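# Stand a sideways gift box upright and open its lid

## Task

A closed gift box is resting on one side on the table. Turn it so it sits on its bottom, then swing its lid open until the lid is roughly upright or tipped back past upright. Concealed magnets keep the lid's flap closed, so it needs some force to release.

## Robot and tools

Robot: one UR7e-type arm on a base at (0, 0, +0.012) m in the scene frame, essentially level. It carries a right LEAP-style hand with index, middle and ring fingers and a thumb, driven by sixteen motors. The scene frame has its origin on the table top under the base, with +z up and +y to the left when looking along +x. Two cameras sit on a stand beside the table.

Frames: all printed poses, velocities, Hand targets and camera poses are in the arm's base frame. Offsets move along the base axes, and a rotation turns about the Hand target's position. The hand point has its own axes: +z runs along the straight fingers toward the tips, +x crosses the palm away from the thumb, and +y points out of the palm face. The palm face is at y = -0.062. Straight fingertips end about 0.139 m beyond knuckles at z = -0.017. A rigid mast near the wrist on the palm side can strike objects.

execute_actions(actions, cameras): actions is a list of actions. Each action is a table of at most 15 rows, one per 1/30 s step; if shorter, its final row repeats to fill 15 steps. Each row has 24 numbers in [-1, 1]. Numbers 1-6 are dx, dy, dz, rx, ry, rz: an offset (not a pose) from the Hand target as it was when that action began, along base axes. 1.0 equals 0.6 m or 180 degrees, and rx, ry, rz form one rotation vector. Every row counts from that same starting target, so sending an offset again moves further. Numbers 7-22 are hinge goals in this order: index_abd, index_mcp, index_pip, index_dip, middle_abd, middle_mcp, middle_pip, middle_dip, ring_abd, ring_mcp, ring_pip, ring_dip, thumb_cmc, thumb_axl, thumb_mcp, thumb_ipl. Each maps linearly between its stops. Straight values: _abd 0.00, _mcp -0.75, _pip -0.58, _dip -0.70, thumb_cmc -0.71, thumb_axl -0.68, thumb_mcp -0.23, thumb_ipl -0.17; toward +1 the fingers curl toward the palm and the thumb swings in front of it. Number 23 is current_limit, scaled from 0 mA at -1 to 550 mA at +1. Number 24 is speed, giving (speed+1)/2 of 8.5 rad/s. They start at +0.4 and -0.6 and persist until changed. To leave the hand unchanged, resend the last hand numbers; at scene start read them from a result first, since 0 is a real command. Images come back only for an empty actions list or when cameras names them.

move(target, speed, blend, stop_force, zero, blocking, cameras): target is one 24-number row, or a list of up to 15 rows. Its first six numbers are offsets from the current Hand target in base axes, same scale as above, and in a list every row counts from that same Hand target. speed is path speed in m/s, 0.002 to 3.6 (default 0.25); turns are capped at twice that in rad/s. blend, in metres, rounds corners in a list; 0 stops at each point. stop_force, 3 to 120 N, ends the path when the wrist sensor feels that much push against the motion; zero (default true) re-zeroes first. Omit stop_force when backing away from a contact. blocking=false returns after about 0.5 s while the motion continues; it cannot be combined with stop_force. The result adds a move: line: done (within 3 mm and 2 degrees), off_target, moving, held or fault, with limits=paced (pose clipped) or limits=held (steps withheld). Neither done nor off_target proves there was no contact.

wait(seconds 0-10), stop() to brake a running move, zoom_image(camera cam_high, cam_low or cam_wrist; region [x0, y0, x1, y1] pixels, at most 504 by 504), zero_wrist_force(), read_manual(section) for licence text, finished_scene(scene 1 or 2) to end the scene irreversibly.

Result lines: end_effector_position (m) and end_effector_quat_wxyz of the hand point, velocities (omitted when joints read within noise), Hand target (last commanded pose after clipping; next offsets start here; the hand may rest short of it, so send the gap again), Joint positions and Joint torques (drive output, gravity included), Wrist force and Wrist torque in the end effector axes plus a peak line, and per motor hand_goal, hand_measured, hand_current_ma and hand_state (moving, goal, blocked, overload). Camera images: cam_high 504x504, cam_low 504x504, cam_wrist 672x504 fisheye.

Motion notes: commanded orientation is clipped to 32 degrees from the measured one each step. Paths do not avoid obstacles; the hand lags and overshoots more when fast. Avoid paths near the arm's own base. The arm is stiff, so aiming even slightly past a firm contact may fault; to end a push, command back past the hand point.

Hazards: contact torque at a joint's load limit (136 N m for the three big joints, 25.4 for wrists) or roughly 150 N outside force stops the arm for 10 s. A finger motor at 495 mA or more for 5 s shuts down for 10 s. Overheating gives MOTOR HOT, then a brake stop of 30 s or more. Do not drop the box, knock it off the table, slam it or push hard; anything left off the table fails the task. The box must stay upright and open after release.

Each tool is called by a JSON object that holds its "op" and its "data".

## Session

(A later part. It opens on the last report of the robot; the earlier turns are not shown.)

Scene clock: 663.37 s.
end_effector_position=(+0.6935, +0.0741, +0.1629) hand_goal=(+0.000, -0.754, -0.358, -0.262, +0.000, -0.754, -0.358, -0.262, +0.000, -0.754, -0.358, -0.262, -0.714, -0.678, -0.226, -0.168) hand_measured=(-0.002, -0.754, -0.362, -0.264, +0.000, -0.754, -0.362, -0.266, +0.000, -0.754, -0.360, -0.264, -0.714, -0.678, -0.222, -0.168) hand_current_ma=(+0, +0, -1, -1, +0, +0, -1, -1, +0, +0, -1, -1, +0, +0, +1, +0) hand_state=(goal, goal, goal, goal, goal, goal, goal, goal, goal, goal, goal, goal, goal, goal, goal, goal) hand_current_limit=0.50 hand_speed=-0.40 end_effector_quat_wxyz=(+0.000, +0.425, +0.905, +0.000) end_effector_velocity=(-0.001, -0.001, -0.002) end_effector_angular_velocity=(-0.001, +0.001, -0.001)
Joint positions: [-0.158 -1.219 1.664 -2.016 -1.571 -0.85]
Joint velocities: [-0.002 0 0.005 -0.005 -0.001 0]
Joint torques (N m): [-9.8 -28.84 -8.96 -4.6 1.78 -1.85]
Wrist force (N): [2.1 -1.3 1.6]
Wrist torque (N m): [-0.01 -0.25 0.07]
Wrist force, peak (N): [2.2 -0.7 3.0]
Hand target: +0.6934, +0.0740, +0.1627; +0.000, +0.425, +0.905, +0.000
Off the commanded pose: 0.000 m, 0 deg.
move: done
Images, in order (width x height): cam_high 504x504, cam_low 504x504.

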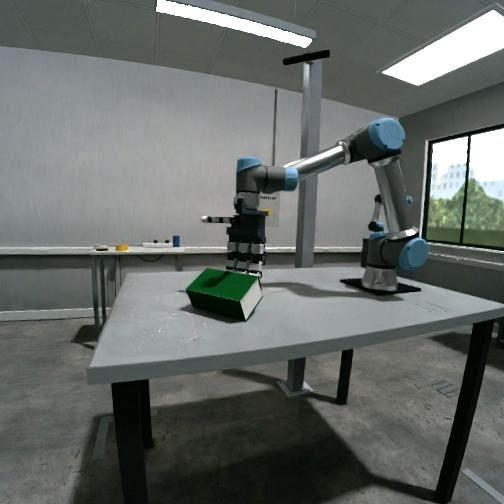

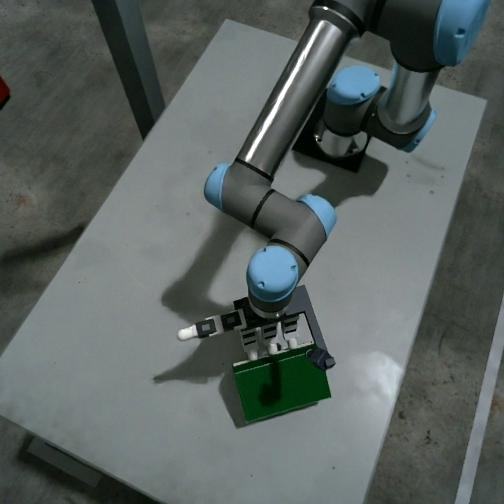

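{"op": "move", "data": {"target": [[0.0180,0.0150,0.0259,0,0,0,0,-0.753,-0.358,-0.261,0,-0.753,-0.358,-0.261,0,-0.753,-0.358,-0.261,-0.714,-0.678,-0.226,-0.168,0.5,-0.4],[0.0393,0.0327,0.0474,0,0,0,0,-0.753,-0.358,-0.261,0,-0.753,-0.358,-0.261,0,-0.753,-0.358,-0.261,-0.714,-0.678,-0.226,-0.168,0.5,-0.4],[0.0630,0.0524,0.0637,0,0,0,0,-0.753,-0.358,-0.261,0,-0.753,-0.358,-0.261,0,-0.753,-0.358,-0.261,-0.714,-0.678,-0.226,-0.168,0.5,-0.4],[0.0886,0.0737,0.0744,0,0,0,0,-0.753,-0.358,-0.261,0,-0.753,-0.358,-0.261,0,-0.753,-0.358,-0.261,-0.714,-0.678,-0.226,-0.168,0.5,-0.4]], "speed": [0.05,0.05,0.04,0.03], "blend": [0.01,0.01,0.01,0], "cameras": ["cam_high","cam_low","cam_wrist"]}}

{"op": "zoom_image", "data": {"camera": "cam_high", "region": [140, 200, 280, 340]}}

Scene clock: 682.60 s.
end_effector_position=(+0.7466, +0.1184, +0.2073) hand_goal=(+0.000, -0.754, -0.358, -0.262, +0.000, -0.754, -0.358, -0.262, +0.000, -0.754, -0.358, -0.262, -0.714, -0.678, -0.226, -0.168) hand_measured=(-0.002, -0.756, -0.362, -0.264, +0.000, -0.754, -0.362, -0.266, +0.000, -0.754, -0.360, -0.264, -0.714, -0.678, -0.222, -0.168) hand_current_ma=(+0, +0, -1, -1, +0, +0, -1, -1, +0, +0, -1, -1, +0, +0, +1, +0) hand_state=(goal, goal, goal, goal, goal, goal, goal, goal, goal, goal, goal, goal, goal, goal, goal, goal) hand_current_limit=0.50 hand_speed=-0.40 end_effector_quat_wxyz=(+0.000, +0.425, +0.905, +0.000) end_effector_velocity=(-0.001, -0.001, -0.001) end_effector_angular_velocity=(+0.000, +0.000, -0.001)
Joint positions: [-0.078 -1.128 1.411 -1.853 -1.571 -0.771]
Joint velocities: [-0.001 -0.002 0.005 -0.003 0 -0.001]
Joint torques (N m): [-9.46 -52.57 -9.34 -4.41 1.92 -1.56]
Wrist force (N): [2.3 -0.7 1.5]
Wrist torque (N m): [-0.05 -0.26 0.07]
Wrist force, peak (N): [1.8 -1.6 2.3]
Hand target: +0.7466, +0.1183, +0.2073; +0.000, +0.425, +0.905, +0.000
Off the commanded pose: 0.000 m, 0 deg.
move: done

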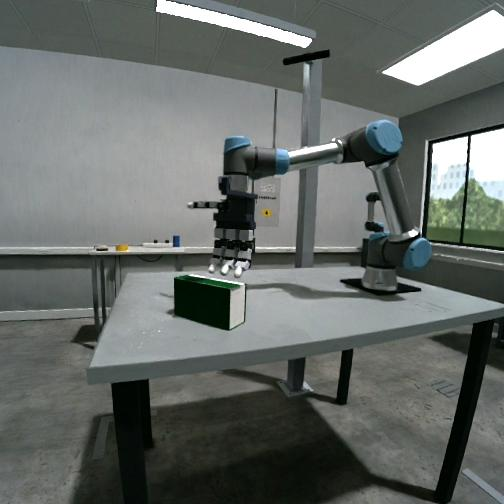

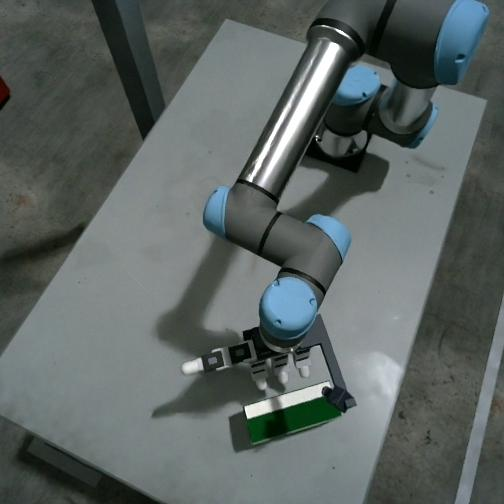

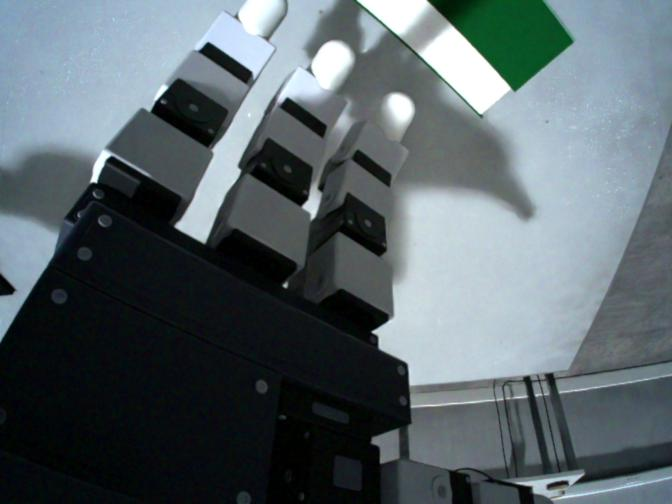

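Scaled by 3.600 from the camera's 504x504 image, which has a finer 720x720 frame.

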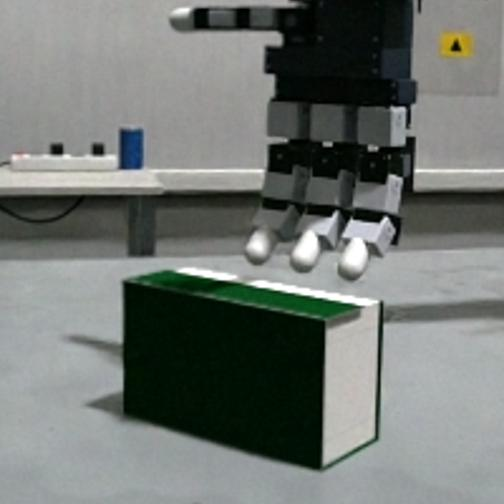

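{"op": "zoom_image", "data": {"camera": "cam_low", "region": [230, 360, 350, 460]}}

{"op": "zoom_image", "data": {"camera": "cam_wrist", "region": [330, 0, 600, 140]}}

Scaled by 4.200 from the camera's 504x504 image, which has a finer 720x720 frame.

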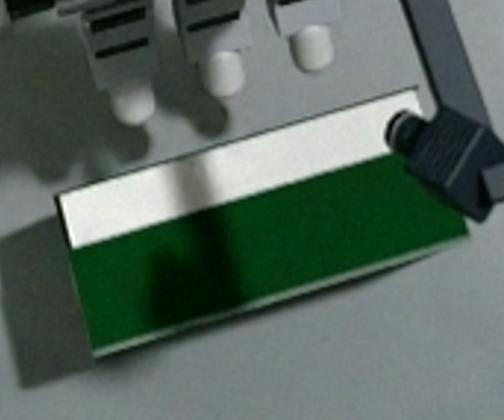

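Scaled by 1.867 from the camera's 672x504 image, which has a finer 960x720 frame.

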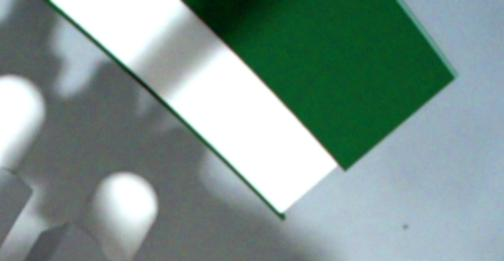

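{"op": "move", "data": {"target": [[0,0,0.0333,0,0,0,0,-1,-1,-0.16,0,-1,-0.956,-0.174,0,-1,-1,-0.16,-0.714,-0.678,-0.226,-0.168,0.5,-0.4],[0.1654,0.1504,0.02,0,0,0,0,-1,-1,-0.16,0,-1,-0.956,-0.174,0,-1,-1,-0.16,-0.714,-0.678,-0.226,-0.168,0.5,-0.4]], "speed": [0.1,0.2], "blend": [0.005,0], "cameras": ["cam_wrist","cam_low","cam_high"]}}

{"op": "zoom_image", "data": {"camera": "cam_wrist", "region": [120, 0, 440, 250]}}

Scene clock: 777.47 s.
end_effector_position=(+0.8457, +0.2085, +0.2194) hand_goal=(+0.000, -1.000, -1.000, -0.160, +0.000, -1.000, -0.956, -0.174, +0.000, -1.000, -1.000, -0.160, -0.714, -0.678, -0.226, -0.168) hand_measured=(-0.002, -0.994, -0.994, -0.162, +0.000, -0.992, -0.950, -0.176, +0.000, -0.994, -0.994, -0.162, -0.714, -0.678, -0.222, -0.168) hand_current_ma=(+0, +2, +2, +0, +0, +3, +2, +0, +0, +2, +2, +0, +0, +0, +1, +0) hand_state=(goal, goal, goal, goal, goal, goal, goal, goal, goal, goal, goal, goal, goal, goal, goal, goal) hand_current_limit=0.50 hand_speed=-0.40 end_effector_quat_wxyz=(+0.000, +0.425, +0.905, +0.000)
Joint positions: [0.05 -0.843 0.921 -1.649 -1.571 -0.643]
Joint torques (N m): [-6.01 -47.36 -30.08 -3.49 -3.06 -1.74]
Wrist force (N): [1.9 -0.5 1.9]
Wrist torque (N m): [-0.16 -0.22 0.12]
Wrist force, peak (N): [2.2 -0.6 3.0]
Hand target: +0.8458, +0.2085, +0.2193; +0.000, +0.425, +0.905, +0.000
Off the commanded pose: 0.000 m, 0 deg.
move: done

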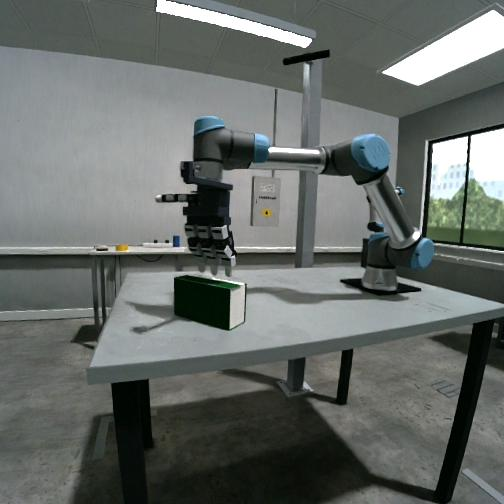

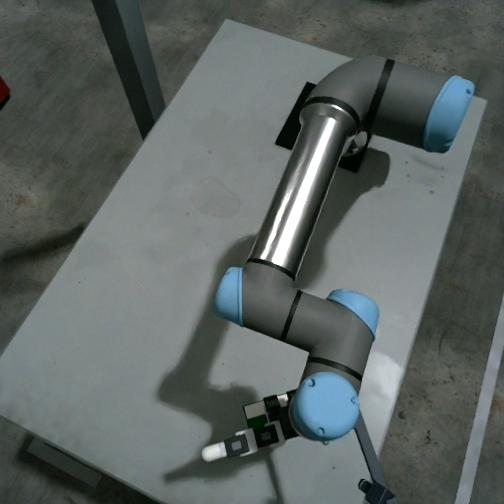

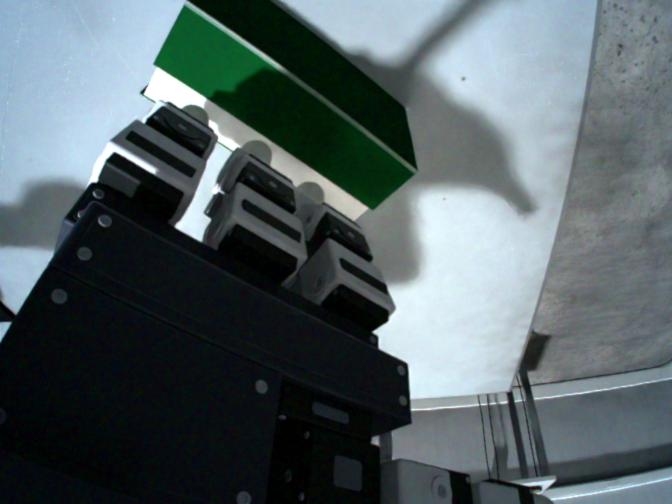

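Scaled by 1.575 from the camera's 672x504 image, which has a finer 960x720 frame.

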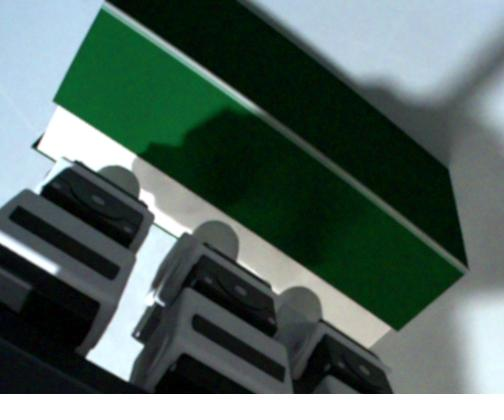

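{"op": "move", "data": {"target": [-0.0051,-0.0043,-0.0157,0,0,0,0,-1,-1,-0.16,0,-1,-0.956,-0.174,0,-1,-1,-0.16,-0.714,-0.678,-0.226,-0.168,0.5,-0.4], "speed": 0.05, "cameras": ["cam_wrist","cam_high"]}}

{"op": "zoom_image", "data": {"camera": "cam_wrist", "region": [130, 40, 410, 240]}}

Scene clock: 832.43 s.
end_effector_position=(+0.8427, +0.2059, +0.2098) hand_goal=(+0.000, -1.000, -1.000, -0.160, +0.000, -1.000, -0.956, -0.174, +0.000, -1.000, -1.000, -0.160, -0.714, -0.678, -0.226, -0.168) hand_measured=(-0.002, -0.994, -0.994, -0.162, +0.000, -0.992, -0.950, -0.176, +0.000, -0.994, -0.994, -0.162, -0.714, -0.678, -0.222, -0.168) hand_current_ma=(+0, +2, +2, +0, +0, +3, +2, +0, +0, +2, +2, +0, +0, +0, +1, +0) hand_state=(goal, goal, goal, goal, goal, goal, goal, goal, goal, goal, goal, goal, goal, goal, goal, goal) hand_current_limit=0.50 hand_speed=-0.40 end_effector_quat_wxyz=(+0.000, +0.425, +0.905, +0.000) end_effector_velocity=(+0.000, +0.000, +0.001) end_effector_angular_velocity=(+0.000, +0.002, +0.000)
Joint positions: [0.047 -0.85 0.959 -1.679 -1.571 -0.646]
Joint velocities: [0 0 -0.004 0.006 0 0]
Joint torques (N m): [-4.68 -56.04 -36.74 -0.79 -2.68 -1.36]
Wrist force (N): [2.2 -0.6 1.9]
Wrist torque (N m): [-0.17 -0.24 0.17]
Wrist force, peak (N): [2.2 -0.8 2.3]
Hand target: +0.8427, +0.2059, +0.2099; +0.000, +0.425, +0.905, +0.000
Off the commanded pose: 0.000 m, 0 deg.
move: done
Images, in order (width x height): cam_high 504x504, cam_wrist 672x504.

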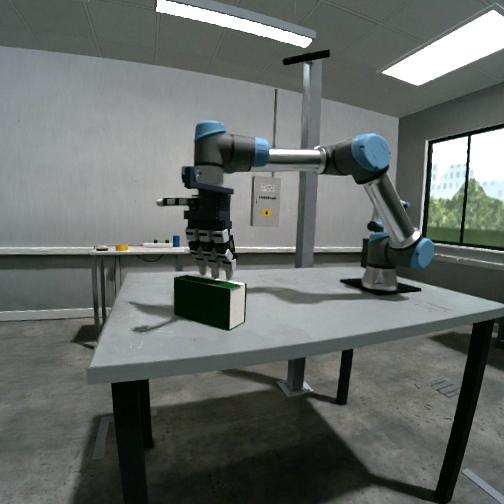

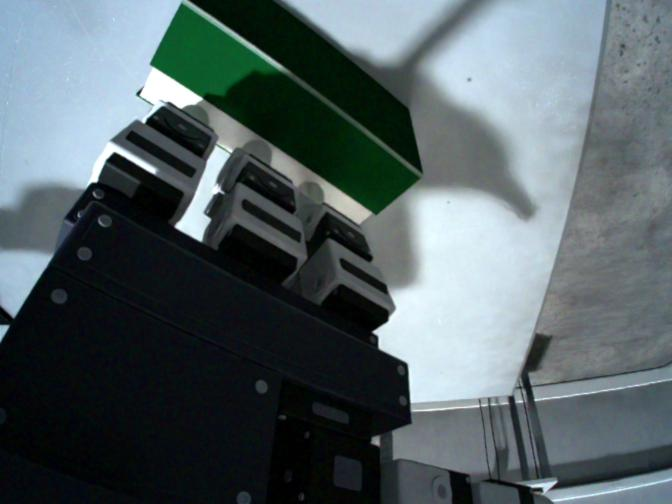

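Scaled by 1.800 from the camera's 672x504 image, which has a finer 960x720 frame.

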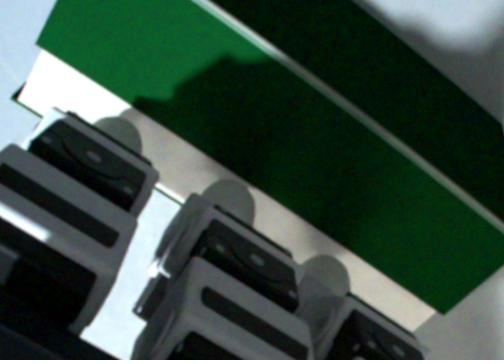

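{"op": "move", "data": {"target": [-0.0038,-0.0032,0,0,0,0,0,-1,-1,-0.16,0,-1,-0.956,-0.174,0,-1,-1,-0.16,-0.714,-0.678,-0.226,-0.168,0.5,-0.4], "speed": 0.05}}

{"op": "move", "data": {"target": [0,0,-0.02,0,0,0,0,-1,-1,-0.16,0,-1,-0.956,-0.174,0,-1,-1,-0.16,-0.714,-0.678,-0.226,-0.168,0.5,-0.4], "speed": 0.006, "stop_force": 4, "cameras": ["cam_wrist"]}}

{"op": "zoom_image", "data": {"camera": "cam_wrist", "region": [130, 40, 410, 240]}}

Scene clock: 885.13 s.
end_effector_position=(+0.8404, +0.2040, +0.2099) hand_goal=(+0.000, -1.000, -1.000, -0.160, +0.000, -1.000, -0.956, -0.174, +0.000, -1.000, -1.000, -0.160, -0.714, -0.678, -0.226, -0.168) hand_measured=(-0.002, -0.994, -0.994, -0.162, +0.000, -0.992, -0.950, -0.176, +0.000, -0.994, -0.994, -0.162, -0.714, -0.678, -0.222, -0.168) hand_current_ma=(+0, +2, +2, +0, +0, +3, +2, +0, +0, +2, +2, +0, +0, +0, +1, +0) hand_state=(goal, goal, goal, goal, goal, goal, goal, goal, goal, goal, goal, goal, goal, goal, goal, goal) hand_current_limit=0.50 hand_speed=-0.40 end_effector_quat_wxyz=(+0.000, +0.425, +0.905, +0.000)
Joint positions: [0.044 -0.858 0.972 -1.684 -1.571 -0.648]
Joint torques (N m): [-7.02 -54.39 -24.19 -3.29 1.8 -1.78]
Wrist force (N): [2.3 -0.8 1.8]
Wrist torque (N m): [-0.17 -0.26 0.17]
Wrist force, peak (N): [2.4 -0.8 2.2]
Hand target: +0.8405, +0.2040, +0.2099; +0.000, +0.425, +0.905, +0.000
Off the commanded pose: 0.000 m, 0 deg.
move: done

Scene clock: 887.40 s.
end_effector_position=(+0.8405, +0.2040, +0.2045) hand_goal=(+0.000, -1.000, -1.000, -0.160, +0.000, -1.000, -0.956, -0.174, +0.000, -1.000, -1.000, -0.160, -0.714, -0.678, -0.226, -0.168) hand_measured=(-0.002, -0.994, -0.994, -0.162, +0.000, -1.000, -0.960, -0.170, +0.000, -0.994, -0.994, -0.162, -0.714, -0.678, -0.222, -0.168) hand_current_ma=(+0, +2, +2, +0, +0, +0, -1, +1, +0, +2, +2, +0, +0, +0, +1, +0) hand_state=(goal, goal, goal, goal, goal, goal, goal, goal, goal, goal, goal, goal, goal, goal, goal, goal) hand_current_limit=0.50 hand_speed=-0.40 end_effector_quat_wxyz=(+0.000, +0.425, +0.905, +0.000)
Joint positions: [0.044 -0.856 0.982 -1.697 -1.571 -0.648]
Joint torques (N m): [0.41 -62.49 -35.35 -0.82 1.74 1.58]
Wrist force (N): [2.2 0.6 -1.1]
Wrist torque (N m): [0.12 -0.16 0.18]
Wrist force, peak (N): [2.5 0.9 -3.2]
Hand target: +0.8405, +0.2040, +0.2045; +0.000, +0.425, +0.905, +0.000 (not the last commanded pose)
Off the commanded pose: 0.007 m, 0 deg.
move: contact
Images, in order (width x height): cam_wrist 672x504.

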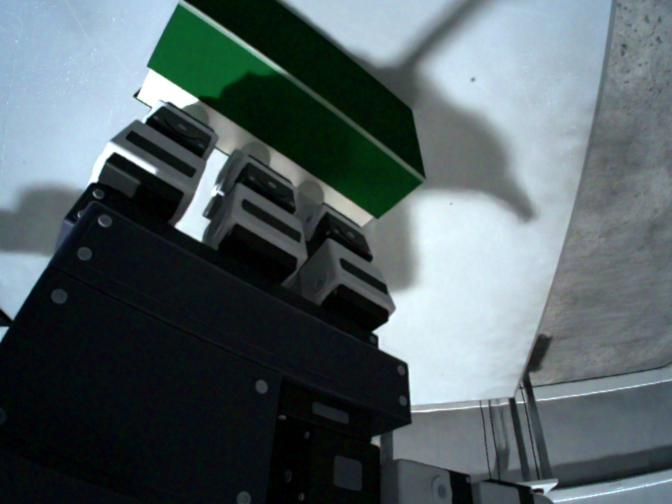

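Scaled by 1.800 from the camera's 672x504 image, which has a finer 960x720 frame.

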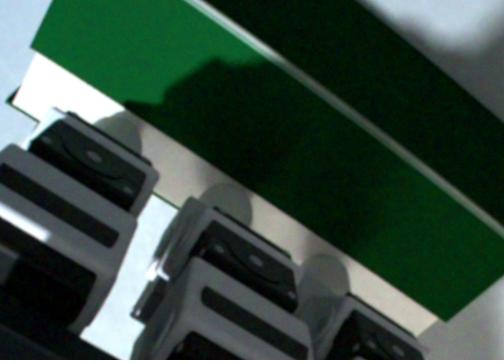

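{"op": "move", "data": {"target": [0,0,-0.02,0,0,0,0,-1,-1,-0.16,0,-1,-0.956,-0.174,0,-1,-1,-0.16,-0.714,-0.678,-0.226,-0.168,0.75,-0.88], "speed": 0.004, "stop_force": 18}}

{"op": "move", "data": {"target": [0,0,0,0,0,0,0,-1,-1,0.25,0,-1,-0.956,-0.174,0,-1,-1,0.25,-0.714,-0.678,-0.226,-0.168,0.75,-0.88], "speed": 0.05, "cameras": ["cam_wrist","cam_high"]}}

{"op": "zoom_image", "data": {"camera": "cam_wrist", "region": [130, 0, 440, 240]}}

{"op": "zoom_image", "data": {"camera": "cam_high", "region": [150, 200, 270, 340]}}

Scene clock: 914.20 s.
end_effector_position=(+0.8405, +0.2040, +0.2028) hand_goal=(+0.000, -1.000, -1.000, -0.160, +0.000, -1.000, -0.956, -0.174, +0.000, -1.000, -1.000, -0.160, -0.714, -0.678, -0.226, -0.168) hand_measured=(-0.002, -1.000, -1.000, -0.162, +0.002, -1.000, -0.988, -0.164, +0.000, -1.000, -1.000, -0.162, -0.714, -0.678, -0.222, -0.168) hand_current_ma=(+0, +0, +0, -1, +0, +0, -33, +5, +0, +0, +0, +0, +0, +0, +1, +0) hand_state=(goal, goal, goal, goal, goal, goal, blocked, goal, goal, goal, goal, goal, goal, goal, goal, goal) hand_current_limit=0.75 hand_speed=-0.88 end_effector_quat_wxyz=(+0.000, +0.425, +0.905, +0.000)
Joint positions: [0.044 -0.856 0.986 -1.701 -1.571 -0.648]
Joint torques (N m): [0.17 -47.57 -25.27 0.98 1.58 1.77]
Wrist force (N): [2.6 3.5 -20.4]
Wrist torque (N m): [2.34 0.21 0.31]
Wrist force, peak (N): [2.4 4.1 -22.9]
Hand target: +0.8405, +0.2040, +0.2029; +0.000, +0.425, +0.905, +0.000 (not the last commanded pose)
Off the commanded pose: 0.010 m, 0 deg.
move: contact

Scene clock: 915.43 s.
end_effector_position=(+0.8405, +0.2040, +0.2029) hand_goal=(+0.000, -1.000, -1.000, +0.250, +0.000, -1.000, -0.956, -0.174, +0.000, -1.000, -1.000, +0.250, -0.714, -0.678, -0.226, -0.168) hand_measured=(-0.002, -0.998, -1.000, +0.246, +0.002, -1.000, -0.992, -0.152, +0.000, -1.000, -1.000, +0.246, -0.714, -0.678, -0.222, -0.168) hand_current_ma=(+0, +0, +0, -1, +0, +0, -37, +17, +0, +0, +0, -1, +0, +0, +1, +0) hand_state=(goal, goal, goal, goal, goal, goal, blocked, blocked, goal, goal, goal, goal, goal, goal, goal, goal) hand_current_limit=0.75 hand_speed=-0.88 end_effector_quat_wxyz=(+0.000, +0.425, +0.905, +0.000)
Joint positions: [0.044 -0.856 0.986 -1.701 -1.571 -0.648]
Joint torques (N m): [0.09 -43.77 -20.78 0.08 1.6 1.66]
Wrist force (N): [2.4 2.2 -11.5]
Wrist torque (N m): [1.29 0.05 0.23]
Wrist force, peak (N): [2.9 0.6 -23.2]
Hand target: +0.8405, +0.2040, +0.2029; +0.000, +0.425, +0.905, +0.000
Off the commanded pose: 0.000 m, 0 deg.
move: done
Images, in order (width x height): cam_high 504x504, cam_wrist 672x504.

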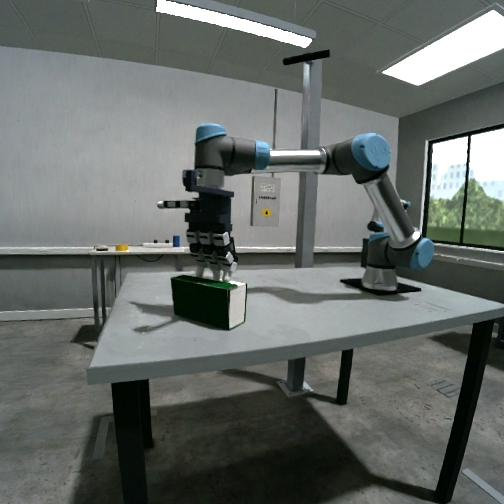

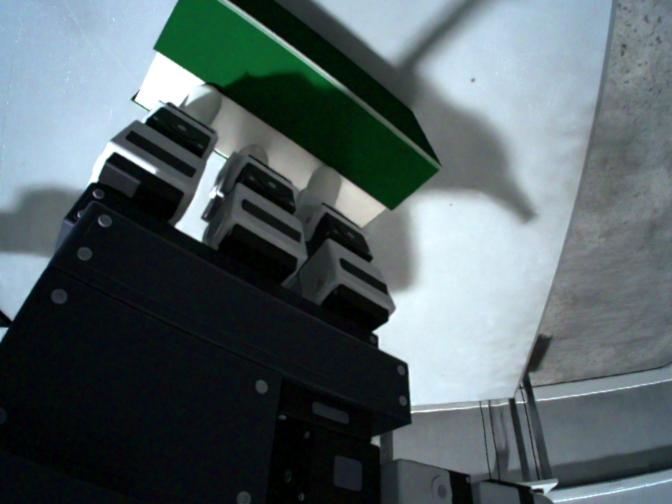

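Scaled by 1.626 from the camera's 672x504 image, which has a finer 960x720 frame.

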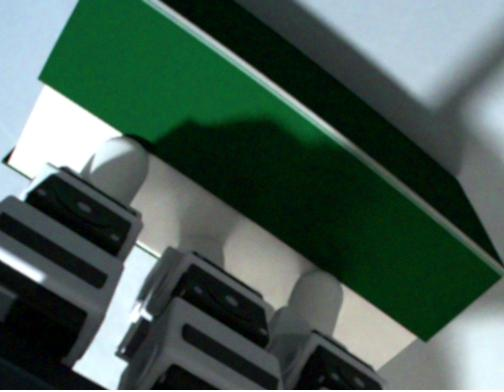

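Scaled by 3.600 from the camera's 504x504 image, which has a finer 720x720 frame.

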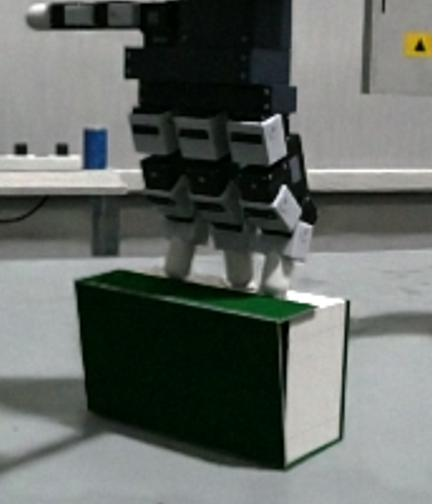

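{"op": "move", "data": {"target": [0,0,0.0093,0,0,0,0,-1,-1,0.25,0,-1,-0.956,-0.174,0,-1,-1,0.25,-0.714,-0.678,-0.226,-0.168,0.75,-0.88], "speed": 0.03}}

{"op": "move", "data": {"target": [[0,0,0,0,0,0,0,-1,-0.98,0,0,-1,-0.98,0,0,-1,-0.98,0,-0.714,-0.678,-0.226,-0.168,0.5,-0.7],[0.0856,0.0711,0,0,0,0,0,-1,-0.98,0,0,-1,-0.98,0,0,-1,-0.98,0,-0.714,-0.678,-0.226,-0.168,0.5,-0.7]], "speed": [0.05,0.05], "cameras": ["cam_high","cam_wrist"]}}

{"op": "zoom_image", "data": {"camera": "cam_high", "region": [140, 200, 280, 340]}}

Scene clock: 998.43 s.
end_effector_position=(+0.8405, +0.2040, +0.2085) hand_goal=(+0.000, -1.000, -1.000, +0.250, +0.000, -1.000, -0.956, -0.174, +0.000, -1.000, -1.000, +0.250, -0.714, -0.678, -0.226, -0.168) hand_measured=(-0.002, -0.998, -1.000, +0.248, +0.000, -0.996, -0.958, -0.172, +0.000, -0.998, -1.000, +0.248, -0.714, -0.678, -0.222, -0.168) hand_current_ma=(+0, +0, +0, +0, +0, +1, +0, +1, +0, +0, +0, +0, +0, +0, +1, +0) hand_state=(goal, goal, goal, goal, goal, goal, goal, goal, goal, goal, goal, goal, goal, goal, goal, goal) hand_current_limit=0.75 hand_speed=-0.88 end_effector_quat_wxyz=(+0.000, +0.425, +0.905, +0.000)
Joint positions: [0.044 -0.858 0.975 -1.688 -1.571 -0.648]
Joint torques (N m): [0.16 -61.56 -26.5 -2.97 1.63 1.5]
Wrist force (N): [2.4 -0.8 1.7]
Wrist torque (N m): [-0.17 -0.27 0.17]
Wrist force, peak (N): [2.1 2.4 -12.4]
Hand target: +0.8405, +0.2040, +0.2084; +0.000, +0.425, +0.905, +0.000
Off the commanded pose: 0.000 m, 0 deg.
move: done

Scene clock: 1000.70 s.
end_effector_position=(+0.8919, +0.2468, +0.2084) hand_goal=(+0.000, -1.000, -0.980, +0.000, +0.000, -1.000, -0.980, +0.000, +0.000, -1.000, -0.980, +0.000, -0.714, -0.678, -0.226, -0.168) hand_measured=(-0.002, -0.998, -0.980, +0.002, +0.000, -0.996, -0.974, -0.002, +0.000, -0.998, -0.980, +0.002, -0.714, -0.678, -0.222, -0.168) hand_current_ma=(+0, +0, +0, +0, +0, +1, +2, -1, +0, +0, +0, +0, +0, +0, +1, +0) hand_state=(goal, goal, goal, goal, goal, goal, goal, goal, goal, goal, goal, goal, goal, goal, goal, goal) hand_current_limit=0.50 hand_speed=-0.70 end_effector_quat_wxyz=(+0.000, +0.425, +0.905, +0.000)
Joint positions: [0.093 -0.657 0.617 -1.531 -1.571 -0.599]
Joint torques (N m): [-9.16 -68.28 -13.77 -4.24 -1.18 -2.28]
Wrist force (N): [2.2 -0.7 1.8]
Wrist torque (N m): [-0.15 -0.24 0.09]
Wrist force, peak (N): [2.1 -1.7 1.7]
Hand target: +0.8919, +0.2466, +0.2084; +0.000, +0.425, +0.905, +0.000
Off the commanded pose: 0.000 m, 0 deg.
move: done
Images, in order (width x height): cam_high 504x504, cam_wrist 672x504.

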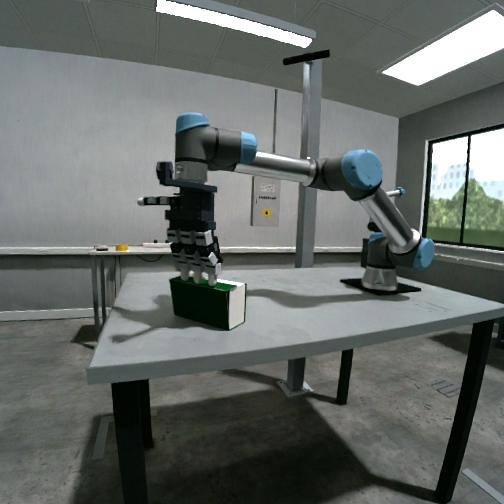

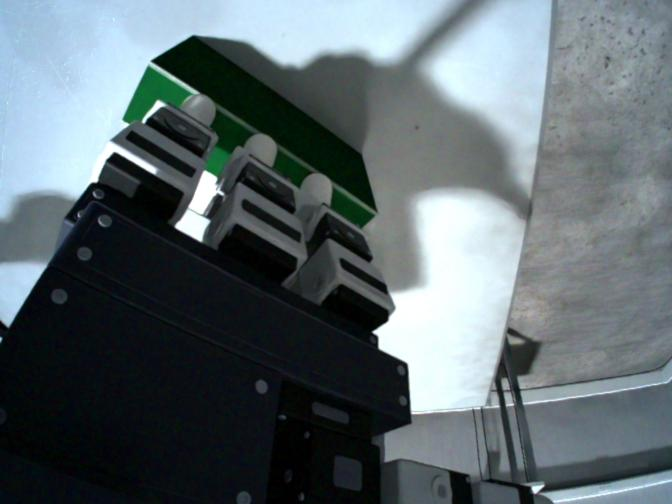

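Scaled by 3.600 from the camera's 504x504 image, which has a finer 720x720 frame.

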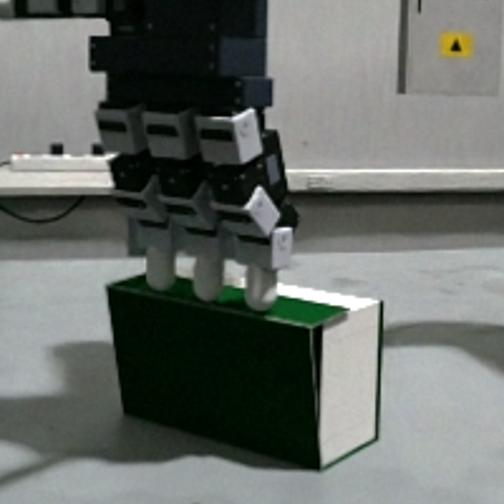

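{"op": "move", "data": {"target": [[0,0,0.01,0,0,0,0,-1,-0.98,0,0,-1,-0.98,0,0,-1,-0.98,0,-0.714,-0.678,-0.226,-0.168,0.5,-0.7],[-0.0871,-0.0724,0.01,0,0,0,0,-1,-0.98,0,0,-1,-0.98,0,0,-1,-0.98,0,-0.714,-0.678,-0.226,-0.168,0.5,-0.7],[-0.0871,-0.0724,-0.0048,0,0,0,0,-1,-0.98,0,0,-1,-0.98,0,0,-1,-0.98,0,-0.714,-0.678,-0.226,-0.168,0.5,-0.7]], "speed": [0.1,0.15,0.04], "blend": [0.003,0.003,0], "cameras": ["cam_wrist","cam_high"]}}

{"op": "zoom_image", "data": {"camera": "cam_wrist", "region": [130, 0, 440, 240]}}

{"op": "zoom_image", "data": {"camera": "cam_high", "region": [160, 220, 260, 335]}}

Scene clock: 1049.03 s.
end_effector_position=(+0.8396, +0.2032, +0.2052) hand_goal=(+0.000, -1.000, -0.980, +0.000, +0.000, -1.000, -0.980, +0.000, +0.000, -1.000, -0.980, +0.000, -0.714, -0.678, -0.226, -0.168) hand_measured=(-0.002, -0.998, -0.980, +0.002, +0.000, -0.996, -0.974, -0.002, +0.000, -0.998, -0.980, +0.002, -0.714, -0.678, -0.222, -0.168) hand_current_ma=(+0, +1, +0, +0, +0, +1, +2, +0, +0, +1, +0, +0, +0, +0, +1, +0) hand_state=(goal, goal, goal, goal, goal, goal, goal, goal, goal, goal, goal, goal, goal, goal, goal, goal) hand_current_limit=0.50 hand_speed=-0.70 end_effector_quat_wxyz=(+0.000, +0.425, +0.905, +0.000)
Joint positions: [0.043 -0.859 0.986 -1.697 -1.571 -0.649]
Joint torques (N m): [6.68 -64.4 -37.15 -0.99 1.59 2.57]
Wrist force (N): [2.1 -0.4 1.6]
Wrist torque (N m): [-0.11 -0.23 0.12]
Wrist force, peak (N): [2.3 -2.5 1.6]
Hand target: +0.8396, +0.2032, +0.2056; +0.000, +0.425, +0.905, +0.000
Off the commanded pose: 0.000 m, 0 deg.
move: done
Images, in order (width x height): cam_high 504x504, cam_wrist 672x504.

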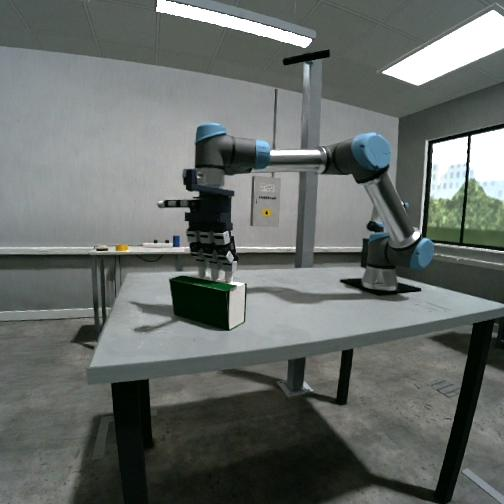

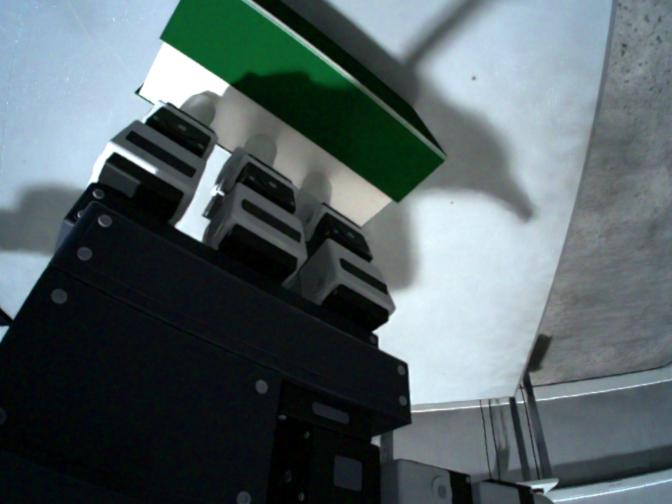

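Scaled by 1.626 from the camera's 672x504 image, which has a finer 960x720 frame.

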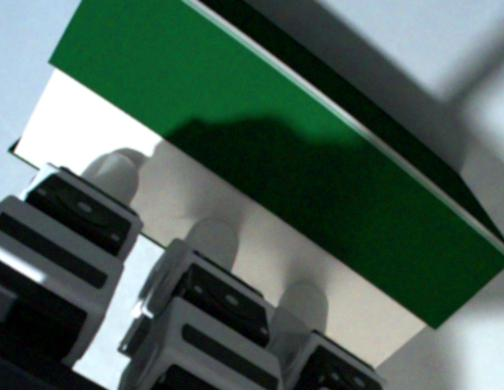

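Scaled by 4.383 from the camera's 504x504 image, which has a finer 720x720 frame.

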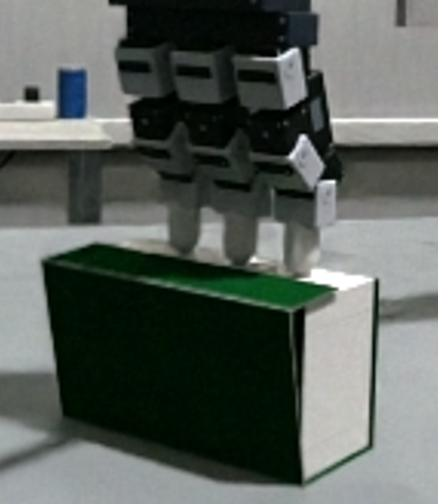

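{"op": "move", "data": {"target": [0.0871,0.0724,0.002,0,0,0,0,-1,-0.98,0,0,-1,-0.98,0,0,-1,-0.98,0,-0.714,-0.678,-0.226,-0.168,0.5,-0.7], "speed": 0.06, "cameras": ["cam_wrist","cam_high"]}}

{"op": "zoom_image", "data": {"camera": "cam_high", "region": [130, 210, 260, 340]}}

Scene clock: 1067.83 s.
end_effector_position=(+0.8919, +0.2468, +0.2067) hand_goal=(+0.000, -1.000, -0.980, +0.000, +0.000, -1.000, -0.980, +0.000, +0.000, -1.000, -0.980, +0.000, -0.714, -0.678, -0.226, -0.168) hand_measured=(-0.002, -0.998, -0.980, +0.002, +0.000, -0.996, -0.978, -0.002, +0.000, -0.998, -0.980, +0.002, -0.714, -0.678, -0.222, -0.168) hand_current_ma=(+0, +1, +0, +0, +0, +1, +0, +0, +0, +1, +0, +0, +0, +0, +1, +0) hand_state=(goal, goal, goal, goal, goal, goal, goal, goal, goal, goal, goal, goal, goal, goal, goal, goal) hand_current_limit=0.50 hand_speed=-0.70 end_effector_quat_wxyz=(+0.000, +0.425, +0.905, +0.000)
Joint positions: [0.093 -0.658 0.622 -1.535 -1.571 -0.599]
Joint torques (N m): [-10.17 -66.8 -16.07 -4.04 -2.28 -2]
Wrist force (N): [2.2 -0.6 1.6]
Wrist torque (N m): [-0.12 -0.24 0.10]
Wrist force, peak (N): [2.4 -1.7 1.5]
Hand target: +0.8919, +0.2466, +0.2068; +0.000, +0.425, +0.905, +0.000
Off the commanded pose: 0.000 m, 0 deg.
move: done
Images, in order (width x height): cam_high 504x504, cam_wrist 672x504.

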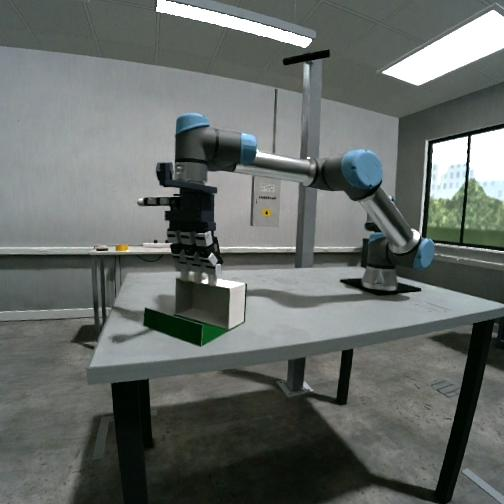

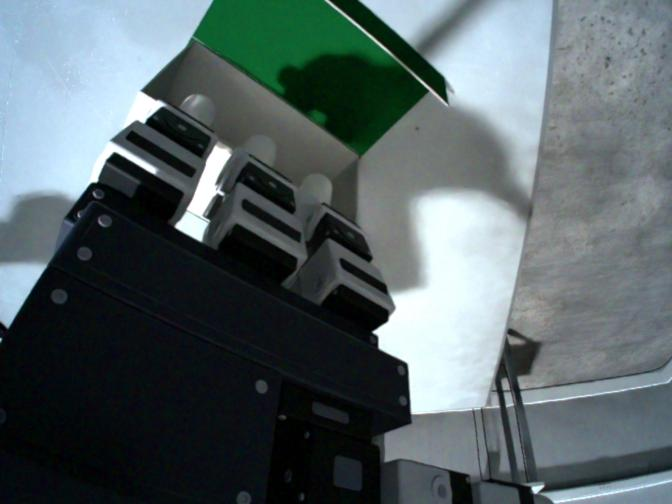

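Scaled by 3.877 from the camera's 504x504 image, which has a finer 720x720 frame.

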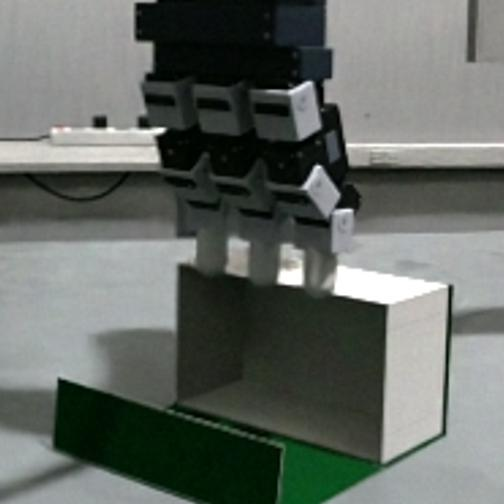

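{"op": "move", "data": {"target": [[0.0385,0.0320,0,0,0,0,0,-1,-0.98,0,0,-1,-0.98,0,0,-1,-0.98,0,-0.714,-0.678,-0.226,-0.168,0.5,-0.7],[0.0385,0.0320,-0.0392,0,0,0,0,-1,-0.98,0,0,-1,-0.98,0,0,-1,-0.98,0,-0.714,-0.678,-0.226,-0.168,0.5,-0.7],[-0.0051,-0.0043,-0.0392,0,0,0,0,-1,-0.98,0,0,-1,-0.98,0,0,-1,-0.98,0,-0.714,-0.678,-0.226,-0.168,0.5,-0.7],[-0.0583,-0.0485,-0.0097,0,0,0,0,-1,-0.98,0,0,-1,-0.98,0,0,-1,-0.98,0,-0.714,-0.678,-0.226,-0.168,0.5,-0.7],[-0.1161,-0.0965,-0.0057,0,0,0,0,-1,-0.98,0,0,-1,-0.98,0,0,-1,-0.98,0,-0.714,-0.678,-0.226,-0.168,0.5,-0.7]], "speed": [0.1,0.08,0.06,0.06,0.06], "blend": [0.005,0.003,0.005,0.01,0], "cameras": ["cam_high","cam_wrist","cam_low"]}}

{"op": "zoom_image", "data": {"camera": "cam_high", "region": [140, 210, 290, 350]}}

Scene clock: 1139.33 s.
end_effector_position=(+0.8222, +0.1887, +0.2034) hand_goal=(+0.000, -1.000, -0.980, +0.000, +0.000, -1.000, -0.980, +0.000, +0.000, -1.000, -0.980, +0.000, -0.714, -0.678, -0.226, -0.168) hand_measured=(-0.002, -0.994, -0.980, +0.002, +0.000, -0.996, -0.978, -0.002, +0.000, -0.996, -0.980, +0.002, -0.714, -0.678, -0.222, -0.168) hand_current_ma=(+0, +2, +0, +0, +0, +1, +0, +0, +0, +1, +0, +0, +0, +0, +1, +0) hand_state=(goal, goal, goal, goal, goal, goal, goal, goal, goal, goal, goal, goal, goal, goal, goal, goal) hand_current_limit=0.50 hand_speed=-0.70 end_effector_quat_wxyz=(+0.000, +0.425, +0.905, +0.000)
Joint positions: [0.025 -0.914 1.083 -1.74 -1.571 -0.668]
Joint torques (N m): [6.58 -44.97 -33.95 -0.91 2.41 2.53]
Wrist force (N): [2.1 -0.7 1.7]
Wrist torque (N m): [-0.16 -0.22 0.14]
Wrist force, peak (N): [2.3 0.1 2.7]
Hand target: +0.8222, +0.1887, +0.2033; +0.000, +0.425, +0.905, +0.000
Off the commanded pose: 0.000 m, 0 deg.
move: done

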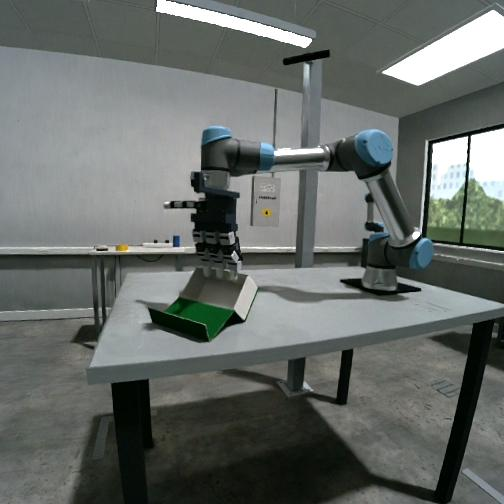

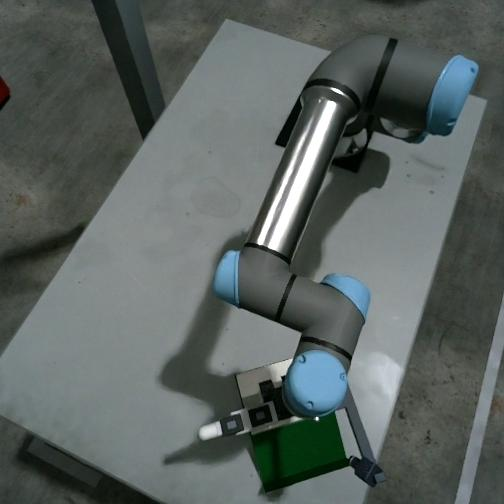

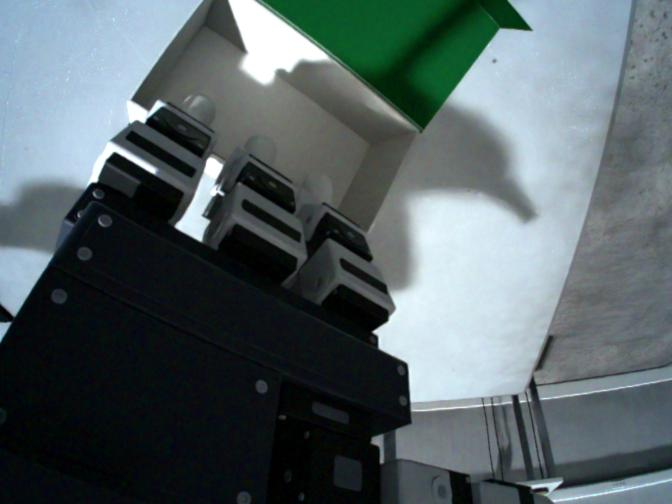

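Scaled by 3.360 from the camera's 504x504 image, which has a finer 720x720 frame.

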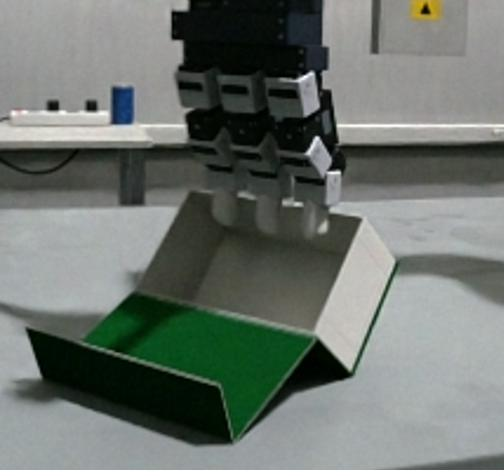

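{"op": "move", "data": {"target": [[-0.0554,-0.0460,-0.0218,0,0,0,0,-1,-0.98,0,0,-1,-0.98,0,0,-1,-0.98,0,-0.714,-0.678,-0.226,-0.168,0.5,-0.7],[-0.0913,-0.0758,-0.0538,0,0,0,0,-1,-0.98,0,0,-1,-0.98,0,0,-1,-0.98,0,-0.714,-0.678,-0.226,-0.168,0.5,-0.7],[-0.1196,-0.0994,-0.0968,0,0,0,0,-1,-0.98,0,0,-1,-0.98,0,0,-1,-0.98,0,-0.714,-0.678,-0.226,-0.168,0.5,-0.7]], "speed": [0.05,0.05,0.05], "blend": [0.01,0.01,0], "cameras": ["cam_high","cam_wrist"]}}

{"op": "zoom_image", "data": {"camera": "cam_high", "region": [140, 210, 300, 350]}}

Scene clock: 1160.77 s.
end_effector_position=(+0.7504, +0.1290, +0.1453) hand_goal=(+0.000, -1.000, -0.980, +0.000, +0.000, -1.000, -0.980, +0.000, +0.000, -1.000, -0.980, +0.000, -0.714, -0.678, -0.226, -0.168) hand_measured=(-0.002, -0.994, -0.980, +0.002, +0.000, -0.994, -0.978, -0.002, +0.000, -0.996, -0.980, +0.002, -0.714, -0.678, -0.222, -0.168) hand_current_ma=(+0, +2, +0, +0, +0, +2, +0, +0, +0, +1, +0, +0, +0, +0, +1, +0) hand_state=(goal, goal, goal, goal, goal, goal, goal, goal, goal, goal, goal, goal, goal, goal, goal, goal) hand_current_limit=0.50 hand_speed=-0.70 end_effector_quat_wxyz=(+0.000, +0.425, +0.905, +0.000) end_effector_velocity=(+0.001, +0.001, +0.001) end_effector_angular_velocity=(+0.000, +0.000, +0.001)
Joint positions: [-0.061 -1.066 1.485 -1.99 -1.571 -0.754]
Joint velocities: [0.001 0.001 -0.005 0.005 0 0]
Joint torques (N m): [5.65 -37.09 -34.07 -0.82 -0.88 2.23]
Wrist force (N): [1.7 -0.5 1.6]
Wrist torque (N m): [-0.10 -0.18 0.11]
Wrist force, peak (N): [2.4 -0.6 2.0]
Hand target: +0.7505, +0.1291, +0.1453; +0.000, +0.425, +0.905, +0.000
Off the commanded pose: 0.000 m, 0 deg.
move: done
Images, in order (width x height): cam_high 504x504, cam_wrist 672x504.

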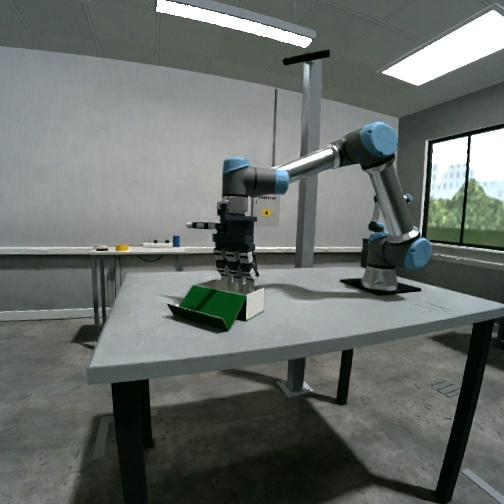

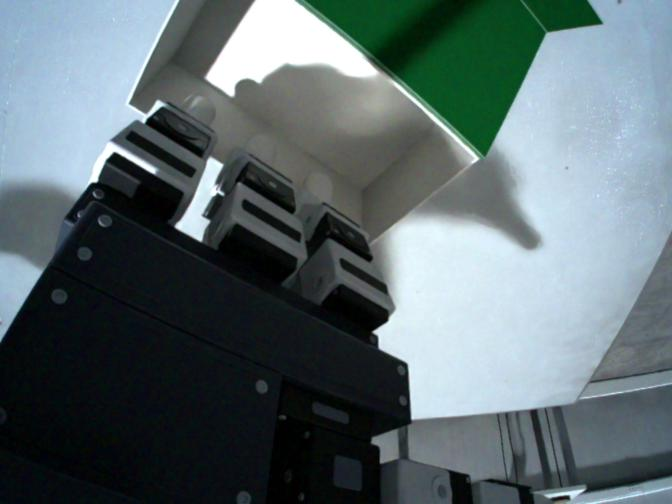

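Scaled by 3.150 from the camera's 504x504 image, which has a finer 720x720 frame.

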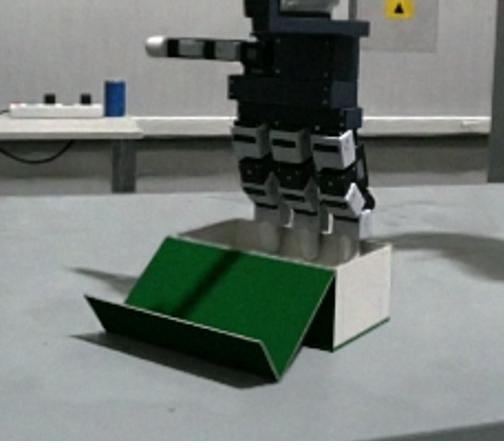

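{"op": "move", "data": {"target": [[0.0096,0.0080,0.003,0,0,0,0,-1,-0.98,0,0,-1,-0.98,0,0,-1,-0.98,0,-0.714,-0.678,-0.226,-0.168,0.5,-0.7],[0.0096,0.0080,0.26,0,0,0,0,-1,-0.98,0,0,-1,-0.98,0,0,-1,-0.98,0,-0.714,-0.678,-0.226,-0.168,0.5,-0.7]], "speed": [0.04,0.2], "blend": [0.003,0], "cameras": ["cam_high","cam_low"]}}

{"op": "zoom_image", "data": {"camera": "cam_high", "region": [140, 240, 300, 350]}}

Scene clock: 1172.97 s.
end_effector_position=(+0.7563, +0.1339, +0.3013) hand_goal=(+0.000, -1.000, -0.980, +0.000, +0.000, -1.000, -0.980, +0.000, +0.000, -1.000, -0.980, +0.000, -0.714, -0.678, -0.226, -0.168) hand_measured=(-0.002, -0.994, -0.980, +0.002, +0.000, -0.994, -0.978, -0.002, +0.000, -0.996, -0.980, +0.002, -0.714, -0.678, -0.222, -0.168) hand_current_ma=(+0, +2, +0, +0, +0, +2, +0, +0, +0, +1, +0, +0, +0, +0, +1, +0) hand_state=(goal, goal, goal, goal, goal, goal, goal, goal, goal, goal, goal, goal, goal, goal, goal, goal) hand_current_limit=0.50 hand_speed=-0.70 end_effector_quat_wxyz=(+0.000, +0.425, +0.905, +0.000)
Joint positions: [-0.054 -1.137 1.181 -1.615 -1.571 -0.747]
Joint torques (N m): [-3.4 -38.22 -20.87 -1.17 -2.62 -2.15]
Wrist force (N): [2.3 -0.9 1.6]
Wrist torque (N m): [-0.17 -0.26 0.10]
Wrist force, peak (N): [1.9 -0.6 3.8]
Hand target: +0.7562, +0.1339, +0.3013; +0.000, +0.425, +0.905, +0.000
Off the commanded pose: 0.000 m, 0 deg.
move: done
Images, in order (width x height): cam_high 504x504, cam_low 504x504.

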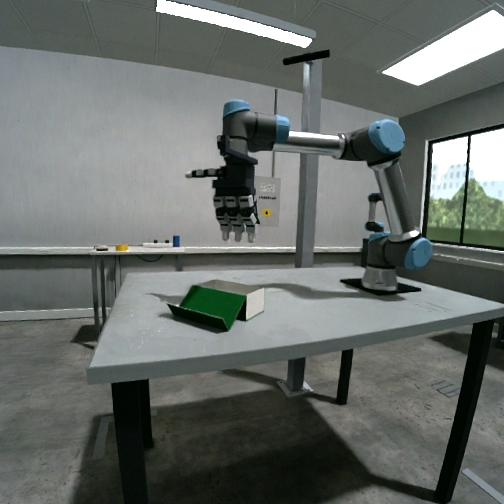

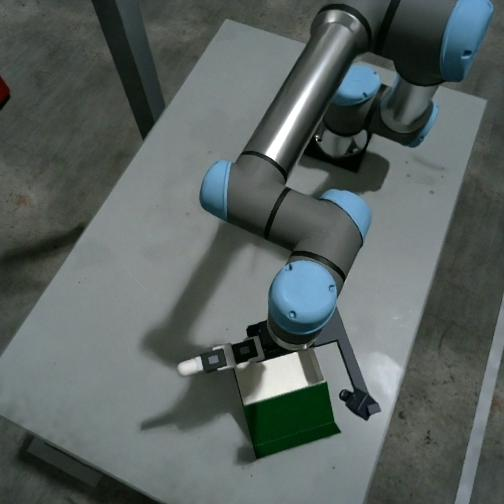

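Scaled by 3.150 from the camera's 504x504 image, which has a finer 720x720 frame.

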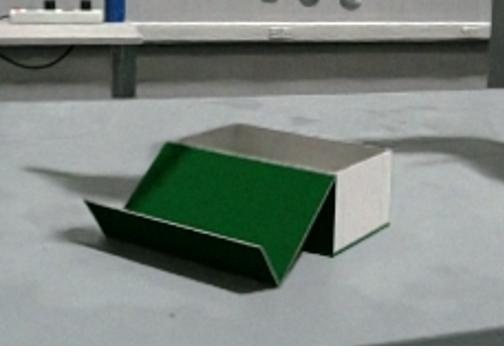

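{"op": "finished_scene", "data": {"scene": 2}}

The scene is finished: the task was done.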